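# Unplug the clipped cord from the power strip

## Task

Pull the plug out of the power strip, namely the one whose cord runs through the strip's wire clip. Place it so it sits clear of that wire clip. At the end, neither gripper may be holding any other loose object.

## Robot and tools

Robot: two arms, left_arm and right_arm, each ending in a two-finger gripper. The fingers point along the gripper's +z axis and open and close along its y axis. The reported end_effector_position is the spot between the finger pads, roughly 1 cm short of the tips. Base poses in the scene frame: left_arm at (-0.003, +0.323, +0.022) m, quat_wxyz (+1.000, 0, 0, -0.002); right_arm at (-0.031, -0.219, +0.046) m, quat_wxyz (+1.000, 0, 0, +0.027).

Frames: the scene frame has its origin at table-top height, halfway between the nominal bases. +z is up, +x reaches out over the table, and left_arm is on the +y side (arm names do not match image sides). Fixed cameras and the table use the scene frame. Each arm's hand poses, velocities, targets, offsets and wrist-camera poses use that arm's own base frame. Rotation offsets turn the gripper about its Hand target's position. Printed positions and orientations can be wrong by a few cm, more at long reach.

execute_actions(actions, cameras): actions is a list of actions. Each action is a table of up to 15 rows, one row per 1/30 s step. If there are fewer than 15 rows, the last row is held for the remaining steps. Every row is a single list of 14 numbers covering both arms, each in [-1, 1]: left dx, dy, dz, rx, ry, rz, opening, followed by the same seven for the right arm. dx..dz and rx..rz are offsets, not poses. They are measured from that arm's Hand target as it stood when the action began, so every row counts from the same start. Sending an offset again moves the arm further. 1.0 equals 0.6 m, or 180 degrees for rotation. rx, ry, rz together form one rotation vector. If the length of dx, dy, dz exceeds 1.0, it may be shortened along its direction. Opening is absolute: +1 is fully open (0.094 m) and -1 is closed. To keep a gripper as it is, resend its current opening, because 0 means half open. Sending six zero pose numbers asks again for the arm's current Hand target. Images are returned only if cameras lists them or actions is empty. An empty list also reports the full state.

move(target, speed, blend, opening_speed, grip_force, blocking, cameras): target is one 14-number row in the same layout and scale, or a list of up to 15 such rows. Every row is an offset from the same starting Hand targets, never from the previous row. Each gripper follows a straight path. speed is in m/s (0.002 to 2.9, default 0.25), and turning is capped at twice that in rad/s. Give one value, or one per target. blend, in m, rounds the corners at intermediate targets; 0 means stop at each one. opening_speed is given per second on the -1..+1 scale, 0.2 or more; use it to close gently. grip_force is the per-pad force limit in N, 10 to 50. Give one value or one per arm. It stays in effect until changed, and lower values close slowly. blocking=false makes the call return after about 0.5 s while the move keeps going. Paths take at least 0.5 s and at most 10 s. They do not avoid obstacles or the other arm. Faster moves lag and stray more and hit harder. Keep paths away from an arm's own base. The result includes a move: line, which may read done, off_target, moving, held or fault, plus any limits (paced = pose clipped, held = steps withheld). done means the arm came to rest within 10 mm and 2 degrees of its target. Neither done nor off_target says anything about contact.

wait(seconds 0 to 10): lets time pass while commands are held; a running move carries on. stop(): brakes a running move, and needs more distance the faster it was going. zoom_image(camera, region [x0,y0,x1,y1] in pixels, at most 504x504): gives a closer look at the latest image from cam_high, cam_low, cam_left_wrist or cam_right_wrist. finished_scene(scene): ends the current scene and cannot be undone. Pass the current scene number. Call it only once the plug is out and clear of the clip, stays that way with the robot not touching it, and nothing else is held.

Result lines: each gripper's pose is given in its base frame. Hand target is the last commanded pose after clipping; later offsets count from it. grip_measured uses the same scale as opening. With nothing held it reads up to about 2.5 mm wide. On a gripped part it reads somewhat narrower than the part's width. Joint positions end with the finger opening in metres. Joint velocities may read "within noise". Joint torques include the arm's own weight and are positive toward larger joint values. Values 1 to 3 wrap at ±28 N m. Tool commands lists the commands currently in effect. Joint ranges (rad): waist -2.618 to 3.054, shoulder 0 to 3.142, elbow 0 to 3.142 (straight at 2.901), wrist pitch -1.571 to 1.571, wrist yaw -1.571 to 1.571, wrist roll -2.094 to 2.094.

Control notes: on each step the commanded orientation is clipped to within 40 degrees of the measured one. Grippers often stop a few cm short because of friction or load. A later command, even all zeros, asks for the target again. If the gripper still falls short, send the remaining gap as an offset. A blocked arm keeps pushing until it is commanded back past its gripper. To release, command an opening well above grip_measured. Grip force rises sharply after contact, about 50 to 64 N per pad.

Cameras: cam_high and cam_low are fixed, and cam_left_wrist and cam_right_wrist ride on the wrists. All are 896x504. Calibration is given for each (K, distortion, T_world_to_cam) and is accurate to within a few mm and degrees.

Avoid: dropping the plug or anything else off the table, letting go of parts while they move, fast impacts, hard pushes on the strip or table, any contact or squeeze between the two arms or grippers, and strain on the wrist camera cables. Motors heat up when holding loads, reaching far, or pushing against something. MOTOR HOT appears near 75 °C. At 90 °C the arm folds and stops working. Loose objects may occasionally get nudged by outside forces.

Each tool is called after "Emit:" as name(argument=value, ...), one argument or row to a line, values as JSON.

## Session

Emit:
execute_actions(
  actions=[],
)

Emit:
zoom_image(
  camera="cam_high",
  region=[250, 60, 550, 300],
)

Emit:
zoom_image(
  camera="cam_low",
  region=[330, 130, 650, 330],
)

Scene clock: 0.00 s.
left_arm: end_effector_position=(+0.3968, +0.0230, +0.1192) grip_measured=+1.000 end_effector_quat_wxyz=(+0.615, -0.062, +0.786, +0.024) | right_arm: end_effector_position=(+0.4038, -0.0126, +0.1210) grip_measured=+1.000 end_effector_quat_wxyz=(+0.606, +0.038, +0.795, +0.015)
Joint positions: left_arm=[0.008 1.509 0.34 0.922 -0.105 -0.066 0.094] | right_arm=[-0.042 1.5 0.381 0.85 -0.018 0.068 0.094]
Joint velocities: within noise
Joint torques (N m): no reading
Motor temperatures (°C): left_arm=[15 14 27 18 17 17 17] | right_arm=[17 17 21 17 16 14 18]
Heat: left arm: 27 °C; right arm: 21 °C.
Hand target: left_arm +0.3977, +0.0232, +0.1216; +0.617, -0.062, +0.784, +0.024 | right_arm +0.4072, -0.0128, +0.1326; +0.619, +0.037, +0.784, +0.015
Tool commands: left_gripper/opening=+1.0 right_gripper/opening=+1.0
camera_calibration:
cam_left_wrist: T_world_to_cam=[[0.108467, -0.993967, 0.0162423, -0.0208061], [-0.627841, -0.0811628, -0.774098, 0.380938], [0.770747, 0.0737665, -0.632857, -0.143016], [0, 0, 0, 1]] pos_world=[0.351654, 0.0207872, 0.204713]
cam_right_wrist: T_world_to_cam=[[-0.0236939, -0.996091, -0.0851016, 0.0100209], [-0.65002, 0.0800249, -0.755691, 0.392204], [0.759547, 0.0374125, -0.649375, -0.135233], [0, 0, 0, 1]] pos_world=[0.357894, -0.016345, 0.209421]

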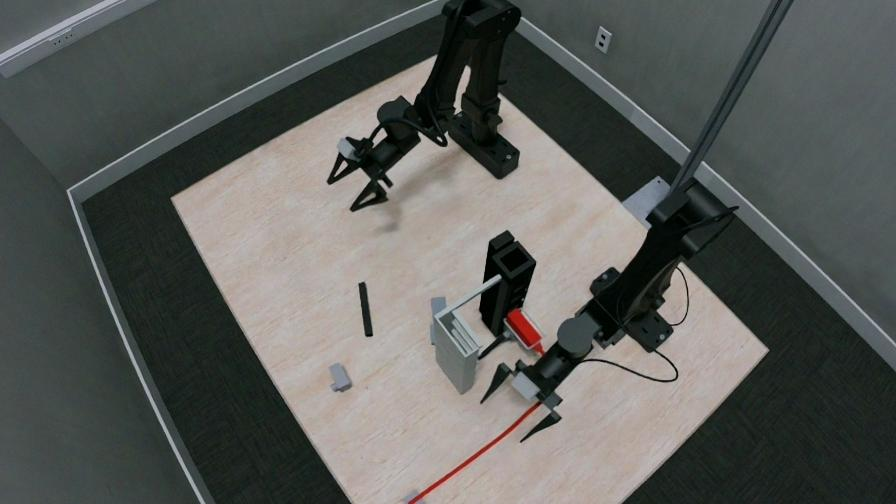

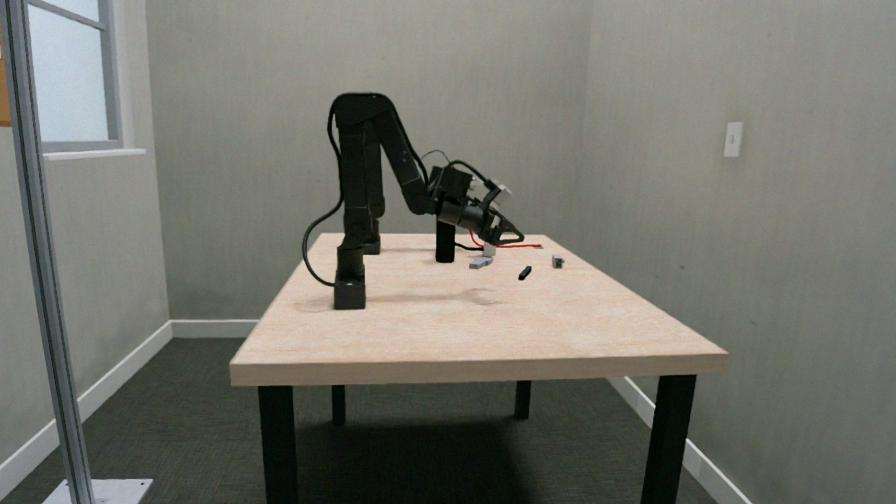

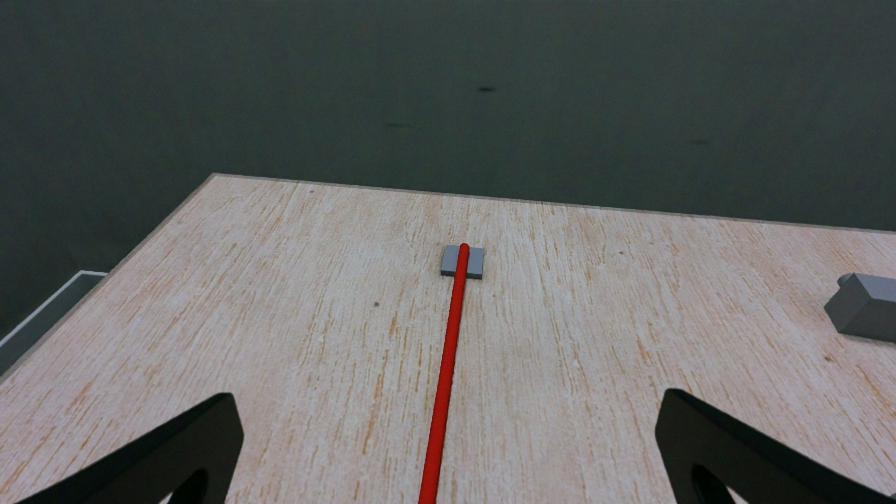

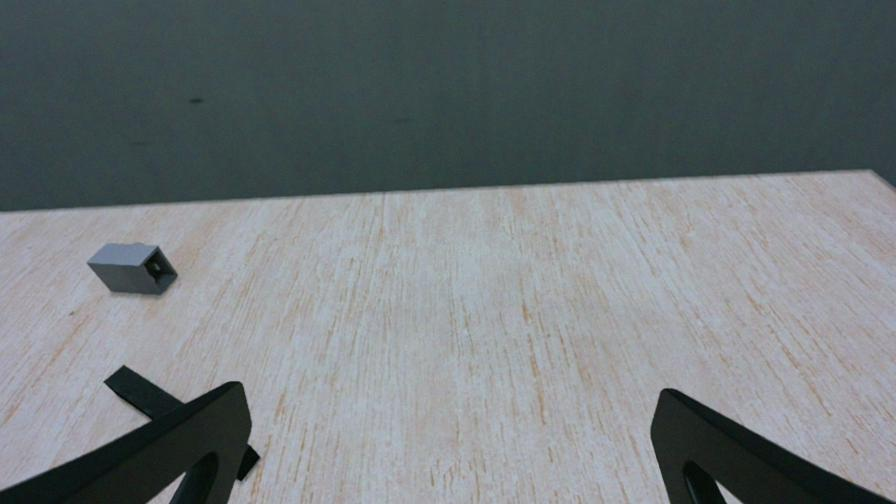

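Scaled by 1.680.

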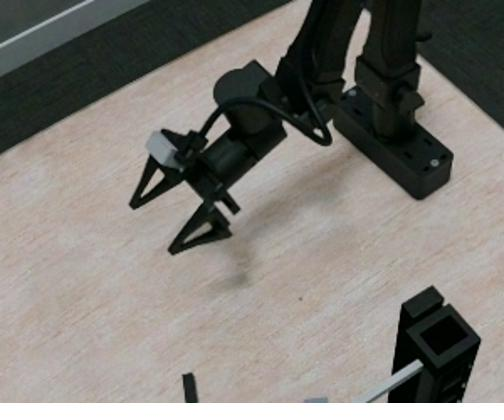

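Scaled by 1.575.

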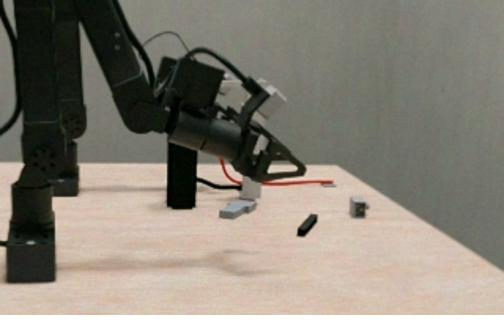

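Emit:
zoom_image(
  camera="cam_high",
  region=[420, 220, 580, 400],
)

Scaled by 2.800.

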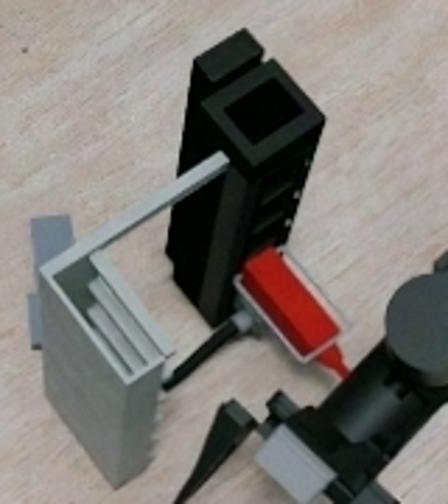

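Emit:
move(
  target=[
    [-0.1128,0.0613,0.1973,-0.2044,0.1969,0.1586,1, 0,0,0,0,0,0,1],
    [-0.2278,-0.0598,0.044,-0.4087,0.3937,0.3172,1, 0,0,0,0,0,0,1],
  ],
  speed=0.4,
  blend=[0.05, 0],
  cameras=["cam_left_wrist"],
)

Scene clock: 75.70 s.
left_arm: end_effector_position=(+0.2681, -0.0112, +0.1519) grip_measured=+1.000 end_effector_quat_wxyz=(+0.107, +0.670, -0.724, +0.125) | right_arm: end_effector_position=(+0.4038, -0.0126, +0.1210) grip_measured=+1.000 end_effector_quat_wxyz=(+0.606, +0.038, +0.795, +0.015)
Joint positions: left_arm=[0.172 1.576 1.376 -1.416 0.328 -1.313 0.094] | right_arm=[-0.042 1.5 0.381 0.85 -0.018 0.068 0.094]
Joint torques (N m): left_arm=[0.31 -6.05 5.49 -0.1 0.34 -0.08] | right_arm=[-0.1 -5.72 5.72 2.36 -0.02 -0.04]
Motor temperatures (°C): left_arm=[15 15 28 25 17 17 17] | right_arm=[17 18 22 22 16 14 18]
Heat: left arm: 28 °C; right arm: 22 °C.
Hand target: left_arm +0.2610, -0.0127, +0.1480; +0.126, +0.677, -0.715, +0.120 | right_arm +0.4072, -0.0128, +0.1326; +0.619, +0.037, +0.784, +0.015
Off the commanded pose: left_arm 0.008 m, 3 deg | right_arm 0.012 m, 2 deg.
move: off_target (left_arm, right_arm)
camera_calibration:
cam_left_wrist: T_world_to_cam=[[0.994132, -0.0920866, 0.0567524, -0.274935], [-0.105593, -0.712297, 0.69389, -0.0473378], [-0.0234734, -0.695811, -0.717841, 0.196626], [0, 0, 0, 1]] pos_world=[0.272938, 0.0777779, 0.189596]
Images, in order (width x height): cam_left_wrist 896x504.

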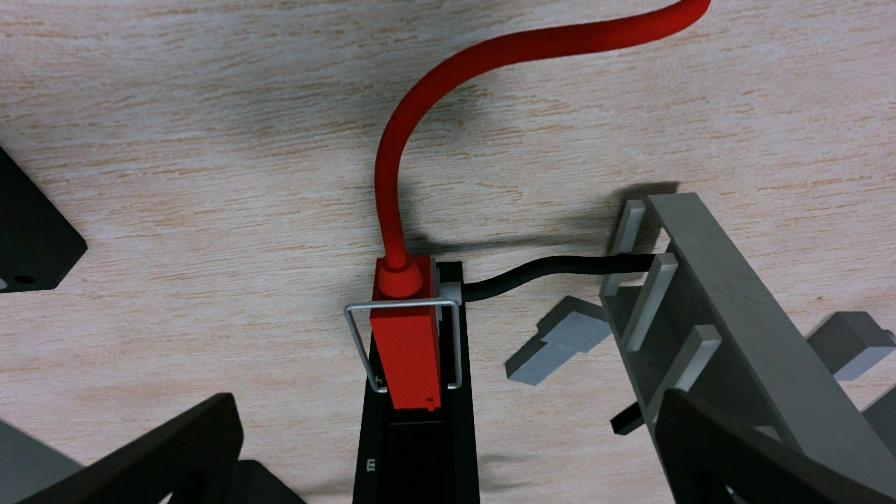

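Emit:
zoom_image(
  camera="cam_left_wrist",
  region=[320, 240, 500, 440],
)

Scaled by 2.520.

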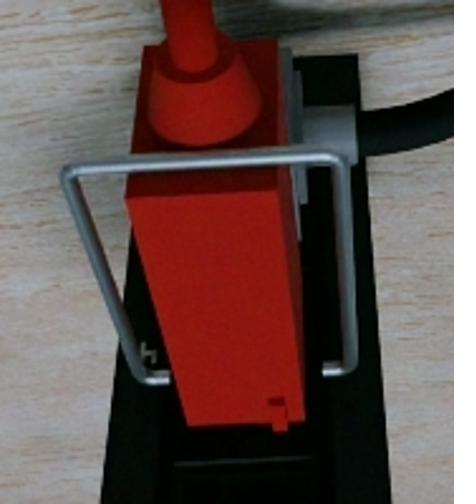

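Emit:
move(
  target=[-0.0215,-0.096,-0.055,0,0,0,0.6, 0,0,0,0,0,0,1],
  speed=0.2,
  cameras=["cam_left_wrist"],
)

Emit:
zoom_image(
  camera="cam_left_wrist",
  region=[250, 250, 650, 504],
)

Scene clock: 125.73 s.
left_arm: end_effector_position=(+0.2508, -0.0685, +0.1145) grip_measured=+0.603 end_effector_quat_wxyz=(+0.128, +0.676, -0.716, +0.115) | right_arm: end_effector_position=(+0.4038, -0.0126, +0.1210) grip_measured=+1.000 end_effector_quat_wxyz=(+0.606, +0.038, +0.795, +0.015)
Joint positions: left_arm=[-0.033 1.521 1.169 -1.238 0.347 -1.542 0.075] | right_arm=[-0.042 1.5 0.381 0.85 -0.018 0.068 0.094]
Joint torques (N m): left_arm=[-0.51 -7.76 5.26 0.22 0.24 -0.1] | right_arm=[0.01 -5.81 5.56 2.37 -0.01 -0.03]
Heat: left arm: 28 °C; right arm: 23 °C.
Hand target: left_arm +0.2482, -0.0703, +0.1151; +0.126, +0.677, -0.715, +0.120 | right_arm +0.4072, -0.0128, +0.1326; +0.619, +0.037, +0.784, +0.015
Off the commanded pose: left_arm 0.003 m, 1 deg | right_arm 0.012 m, 2 deg.
move: off_target (right_arm)
camera_calibration:
cam_left_wrist: T_world_to_cam=[[0.996735, -0.0799712, 0.011175, -0.255445], [-0.0643321, -0.702816, 0.708457, -0.0753738], [-0.0488022, -0.706863, -0.705665, 0.133685], [0, 0, 0, 1]] pos_world=[0.256286, 0.0210946, 0.15059]
Images, in order (width x height): cam_left_wrist 896x504.

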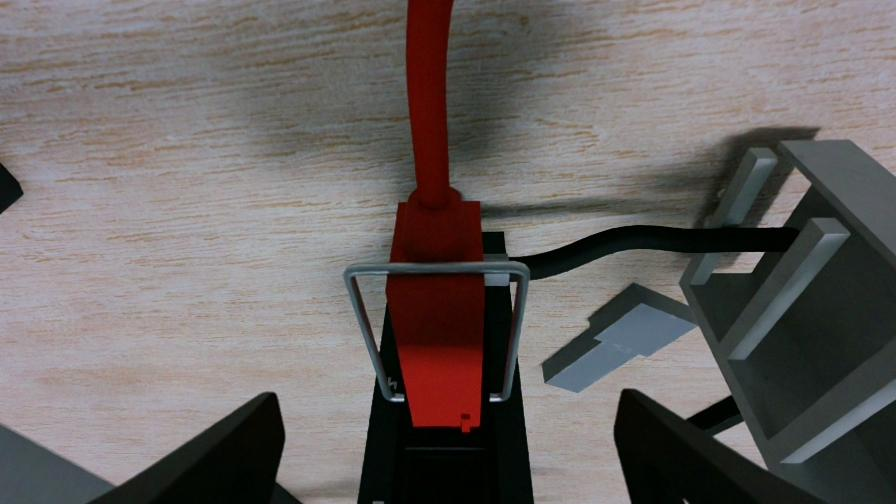

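Scaled by 1.260.

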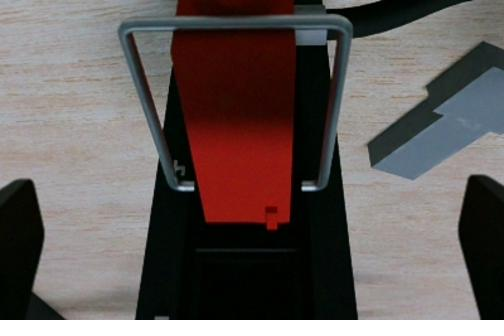

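Emit:
move(
  target=[
    [-0.0042,-0.0018,-0.0768,0,0,0,0.3, 0,0,0,0,0,0,1],
    [-0.0042,-0.0018,-0.0768,0,0,0,-0.04, 0,0,0,0,0,0,1],
  ],
  speed=0.12,
  grip_force=[15, 50],
  cameras=["cam_left_wrist"],
)

Scene clock: 144.43 s.
left_arm: end_effector_position=(+0.2477, -0.0693, +0.0741) grip_measured=+0.020 end_effector_quat_wxyz=(+0.121, +0.676, -0.717, +0.123) | right_arm: end_effector_position=(+0.4038, -0.0126, +0.1210) grip_measured=+1.000 end_effector_quat_wxyz=(+0.606, +0.038, +0.795, +0.015)
Joint positions: left_arm=[-0.036 1.518 1.004 -1.051 0.347 -1.549 0.048] | right_arm=[-0.042 1.5 0.381 0.85 -0.018 0.068 0.094]
Joint torques (N m): left_arm=[-0.53 -5.22 5.72 0.31 0.24 -0.08] | right_arm=[0.23 -5.81 5.71 2.35 -0.01 -0.01]
Motor temperatures (°C): left_arm=[15 16 27 20 17 17 17] | right_arm=[17 18 21 23 16 14 17]
Heat: left arm: 27 °C; right arm: 23 °C.
Hand target: left_arm +0.2457, -0.0714, +0.0690; +0.126, +0.677, -0.715, +0.120 | right_arm +0.4072, -0.0128, +0.1326; +0.619, +0.037, +0.784, +0.015
Off the commanded pose: left_arm 0.006 m, 1 deg | right_arm 0.012 m, 2 deg.
grip_force (N): 15, 50
move: off_target (right_arm)
camera_calibration:
cam_left_wrist: T_world_to_cam=[[0.996505, -0.0769767, 0.0324509, -0.253293], [-0.0773064, -0.702543, 0.70743, -0.0442025], [-0.0316574, -0.707466, -0.706038, 0.100284], [0, 0, 0, 1]] pos_world=[0.252166, 0.0203958, 0.110294]
Images, in order (width x height): cam_left_wrist 896x504.

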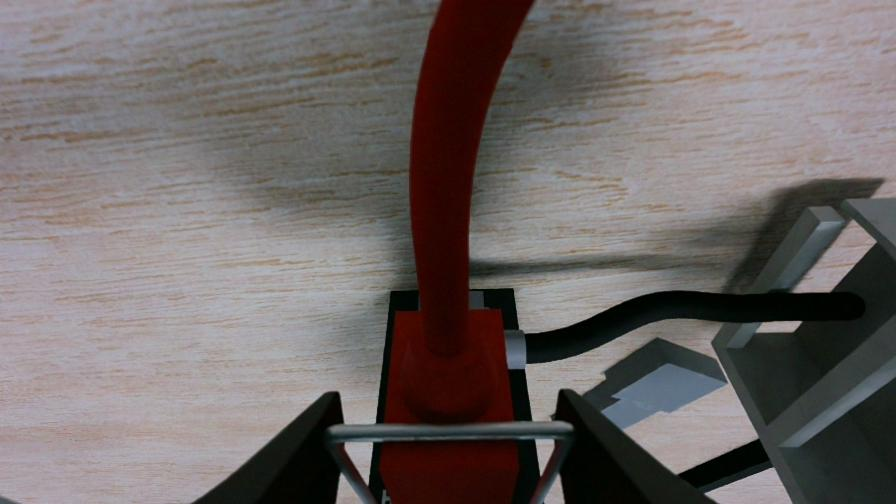

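Emit:
move(
  target=[
    [0.0017,0.0005,0.0553,0,0,0,-0.04, 0,0,0,0,0,0,1],
    [0.0008,-0.0148,0.0840,0,0,0,-0.04, 0,0,0,0,0,0,1],
    [-0.0003,-0.0373,0.1075,0,0,0,-0.04, 0,0,0,0,0,0,1],
    [-0.0020,-0.0653,0.1237,0,0,0,-0.04, 0,0,0,0,0,0,1],
    [-0.0037,-0.0965,0.1372,0,0,0,-0.04, 0,0,0,0,0,0,1],
  ],
  speed=0.06,
  blend=[0.01,0.01,0.01,0.01,0],
  cameras=["cam_left_wrist"],
)

Scene clock: 158.50 s.
left_arm: end_effector_position=(+0.2441, -0.1213, +0.1347) grip_measured=+0.018 end_effector_quat_wxyz=(+0.120, +0.684, -0.712, +0.102) | right_arm: end_effector_position=(+0.4038, -0.0126, +0.1210) grip_measured=+1.000 end_effector_quat_wxyz=(+0.606, +0.038, +0.795, +0.015)
Joint positions: left_arm=[-0.26 1.505 1.242 -1.256 0.312 -1.798 0.048] | right_arm=[-0.042 1.5 0.381 0.85 -0.018 0.068 0.094]
Joint torques (N m): left_arm=[-0.92 -7.53 11.12 -0.03 0.55 -0.03] | right_arm=[0.02 -5.76 5.63 2.37 -0.04 -0.06]
Heat: left arm: 27 °C; right arm: 24 °C.
Hand target: left_arm +0.2434, -0.1293, +0.1513; +0.126, +0.677, -0.715, +0.120 | right_arm +0.4072, -0.0128, +0.1326; +0.619, +0.037, +0.784, +0.015
Off the commanded pose: left_arm 0.018 m, 2 deg | right_arm 0.012 m, 2 deg.
grip_force (N): 15, 50
move: off_target (left_arm, right_arm); blend cut to 0.0098 m at target 1, 0.0098 m at target 2, 0.0097 m at target 3, 0.0097 m at target 4
camera_calibration:
cam_left_wrist: T_world_to_cam=[[0.997894, -0.0648652, -0.00029705, -0.250052], [-0.0469751, -0.725814, 0.686286, -0.131287], [-0.0447317, -0.684826, -0.727332, 0.114884], [0, 0, 0, 1]] pos_world=[0.248497, -0.0328338, 0.173585]
Images, in order (width x height): cam_left_wrist 896x504.

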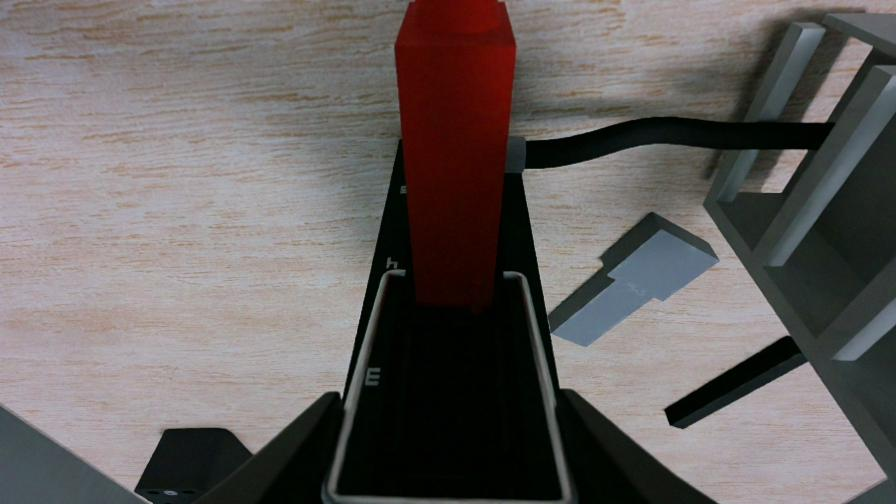

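Emit:
move(
  target=[
    [0,0.013,-0.0188,0,0,0,-0.04, 0,0,0,0,0,0,1],
    [0,0.013,-0.0188,0,0,0,0.35, 0,0,0,0,0,0,1],
    [0.0072,0.129,-0.0188,0,0,0,0.35, 0,0,0,0,0,0,1],
    [0.0035,0.0822,-0.1563,0,0,0,0.35, 0,0,0,0,0,0,1],
  ],
  speed=[0.05,0.05,0.12,0.12],
  blend=[0,0,0.02,0],
  cameras=["cam_left_wrist"],
)

Scene clock: 174.87 s.
left_arm: end_effector_position=(+0.2485, -0.0769, +0.0617) grip_measured=+0.347 end_effector_quat_wxyz=(+0.118, +0.676, -0.717, +0.121) | right_arm: end_effector_position=(+0.4038, -0.0126, +0.1210) grip_measured=+1.000 end_effector_quat_wxyz=(+0.606, +0.038, +0.795, +0.015)
Joint positions: left_arm=[-0.071 1.532 0.967 -0.987 0.34 -1.585 0.063] | right_arm=[-0.042 1.5 0.381 0.85 -0.018 0.068 0.094]
Joint torques (N m): left_arm=[-0.58 -5.49 5.65 0.28 0.35 -0.07] | right_arm=[0.01 -5.75 5.7 2.39 -0.03 -0.01]
Heat: left arm: 28 °C; right arm: 24 °C.
Hand target: left_arm +0.2455, -0.0799, +0.0575; +0.126, +0.677, -0.715, +0.120 | right_arm +0.4072, -0.0128, +0.1326; +0.619, +0.037, +0.784, +0.015
Off the commanded pose: left_arm 0.006 m, 1 deg | right_arm 0.012 m, 2 deg.
grip_force (N): 15, 50
move: off_target (right_arm)
camera_calibration:
cam_left_wrist: T_world_to_cam=[[0.996367, -0.0780335, 0.0340965, -0.254425], [-0.079405, -0.706676, 0.703068, -0.0402648], [-0.0307676, -0.703221, -0.710305, 0.0864559], [0, 0, 0, 1]] pos_world=[0.252963, 0.0124898, 0.098394]
Images, in order (width x height): cam_left_wrist 896x504.

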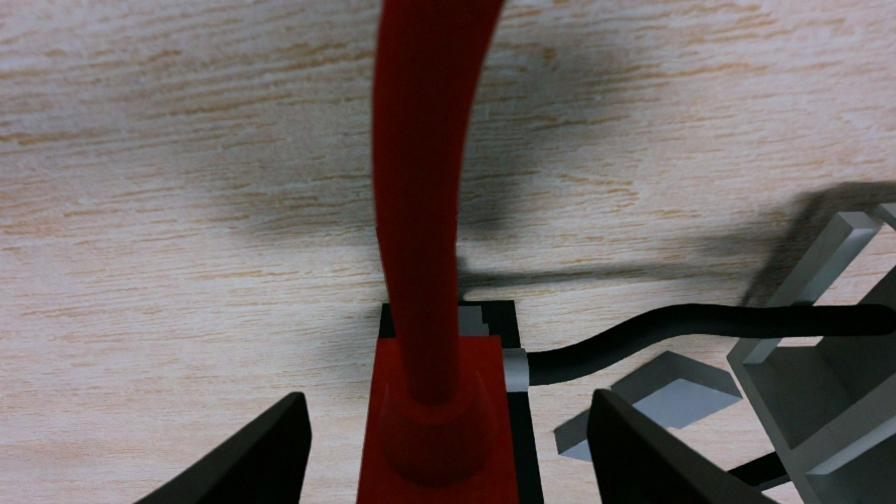

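Emit:
move(
  target=[
    [-0.005,0,0,0,0,0,-0.6, 0,0,0,0,0,0,1],
    [0.0097,0.2496,0.003,0,0,0,-0.6, 0,0,0,0,0,0,1],
  ],
  speed=[0.05,0.08],
  grip_force=[45, 50],
  cameras=["cam_left_wrist"],
)

Scene clock: 192.60 s.
left_arm: end_effector_position=(+0.2518, +0.0654, +0.0554) grip_measured=-0.485 end_effector_quat_wxyz=(+0.123, +0.675, -0.716, +0.127) | right_arm: end_effector_position=(+0.4038, -0.0126, +0.1210) grip_measured=+1.000 end_effector_quat_wxyz=(+0.606, +0.038, +0.795, +0.015)
Joint positions: left_arm=[0.466 1.716 1.127 -1.151 0.314 -1.02 0.024] | right_arm=[-0.042 1.5 0.381 0.85 -0.018 0.068 0.094]
Joint torques (N m): left_arm=[0.54 -6.56 9.07 -0.44 0.07 0.05] | right_arm=[-0.05 -5.76 5.74 2.35 -0.04 -0.02]
Heat: left arm: 28 °C; right arm: 24 °C.
Hand target: left_arm +0.2513, +0.0698, +0.0593; +0.126, +0.677, -0.715, +0.120 | right_arm +0.4072, -0.0128, +0.1326; +0.619, +0.037, +0.784, +0.015
Off the commanded pose: left_arm 0.006 m, 1 deg | right_arm 0.012 m, 2 deg.
grip_force (N): 45, 50
move: off_target (right_arm)
camera_calibration:
cam_left_wrist: T_world_to_cam=[[0.996481, -0.0759003, 0.0355739, -0.246604], [-0.0785119, -0.696451, 0.713296, 0.063502], [-0.0293639, -0.713579, -0.699959, 0.181894], [0, 0, 0, 1]] pos_world=[0.256063, 0.155305, 0.0907955]
Images, in order (width x height): cam_left_wrist 896x504.

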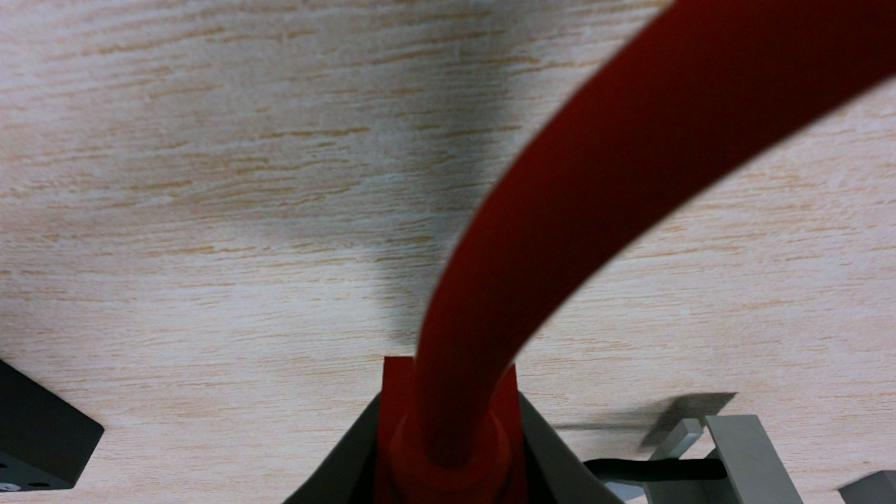

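Emit:
move(
  target=[
    [0,0,-0.0855,-0.0277,0.0015,0,-0.6, 0,0,0,0,0,0,1],
    [0,0,-0.1055,-0.0277,0.0015,0,-0.6, 0,0,0,0,0,0,1],
  ],
  speed=[0.15,0.03],
  blend=[0.005,0],
  cameras=["cam_left_wrist"],
)

Scene clock: 204.37 s.
left_arm: end_effector_position=(+0.2520, +0.0734, -0.0002) grip_measured=-0.485 end_effector_quat_wxyz=(+0.150, +0.674, -0.710, +0.138) | right_arm: end_effector_position=(+0.4038, -0.0126, +0.1210) grip_measured=+1.000 end_effector_quat_wxyz=(+0.606, +0.038, +0.795, +0.015)
Joint positions: left_arm=[0.512 1.878 1.064 -0.992 0.341 -0.966 0.024] | right_arm=[-0.042 1.5 0.381 0.85 -0.018 0.068 0.094]
Joint torques (N m): left_arm=[0.43 -7.04 4.62 -0.18 0.48 0.12] | right_arm=[0.01 -5.64 5.75 2.37 0 -0.05]
Heat: left arm: 28 °C; right arm: 24 °C.
Hand target: left_arm +0.2514, +0.0698, -0.0040; +0.157, +0.671, -0.709, +0.149 | right_arm +0.4072, -0.0128, +0.1326; +0.619, +0.037, +0.784, +0.015
Off the commanded pose: left_arm 0.005 m, 1 deg | right_arm 0.012 m, 2 deg.
grip_force (N): 45, 50
move: off_target (right_arm)
camera_calibration:
cam_left_wrist: T_world_to_cam=[[0.997236, -0.0728113, 0.0147865, -0.244697], [-0.0590585, -0.656085, 0.752373, 0.100894], [-0.0450801, -0.751167, -0.658571, 0.155467], [0, 0, 0, 1]] pos_world=[0.256988, 0.16516, 0.0300949]
Images, in order (width x height): cam_left_wrist 896x504.

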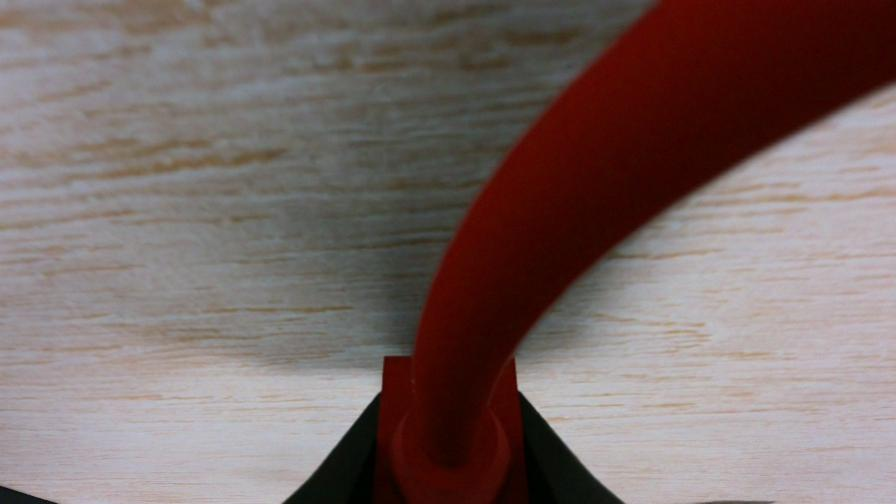

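Emit:
move(
  target=[
    [0,0,-0.005,0,0,0,-0.6, 0,0,0,0,0,0,1],
    [0,0,0.002,0,0,0,0.0, 0,0,0,0,0,0,1],
    [0.0038,0.0703,0.151,0,0,0,0.0, 0,0,0,0,0,0,1],
  ],
  speed=[0.04,0.04,0.12],
  opening_speed=0.8,
  cameras=["cam_high", "cam_left_wrist"],
)

Scene clock: 215.10 s.
left_arm: end_effector_position=(+0.2528, +0.1074, +0.0780) grip_measured=-0.002 end_effector_quat_wxyz=(+0.169, +0.674, -0.703, +0.152) | right_arm: end_effector_position=(+0.4038, -0.0126, +0.1210) grip_measured=+1.000 end_effector_quat_wxyz=(+0.606, +0.038, +0.795, +0.015)
Joint positions: left_arm=[0.623 1.867 1.368 -1.379 0.347 -0.851 0.047] | right_arm=[-0.042 1.5 0.381 0.85 -0.018 0.068 0.094]
Joint torques (N m): left_arm=[0.46 -10.14 8.46 -0.56 0.07 0.13] | right_arm=[0.1 -5.72 5.65 2.41 -0.01 -0.03]
Heat: left arm: 27 °C; right arm: 24 °C.
Hand target: left_arm +0.2537, +0.1120, +0.0866; +0.157, +0.671, -0.709, +0.149 | right_arm +0.4072, -0.0128, +0.1326; +0.619, +0.037, +0.784, +0.015
Off the commanded pose: left_arm 0.010 m, 2 deg | right_arm 0.012 m, 2 deg.
grip_force (N): 45, 50
move: off_target (right_arm)
camera_calibration:
cam_left_wrist: T_world_to_cam=[[0.9979, -0.064316, 0.00763706, -0.244655], [-0.0459662, -0.620206, 0.783091, 0.0549037], [-0.0456287, -0.781798, -0.62186, 0.233042], [0, 0, 0, 1]] pos_world=[0.257299, 0.200508, 0.103794]
Images, in order (width x height): cam_high 896x504, cam_left_wrist 896x504.

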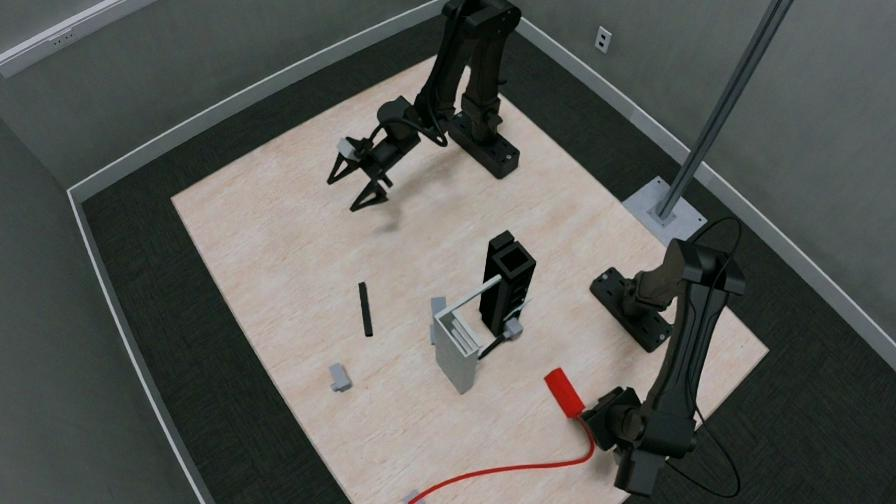

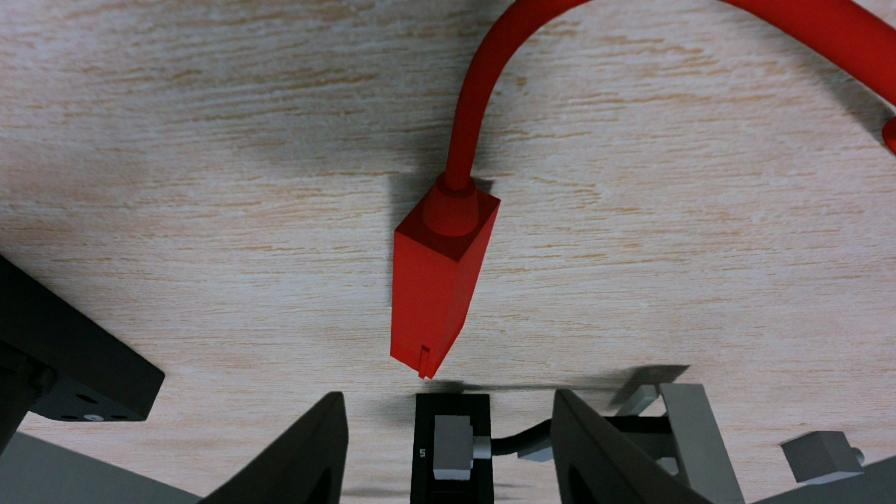

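Emit:
finished_scene(
  scene=2,
)

The scene is finished: the task was done.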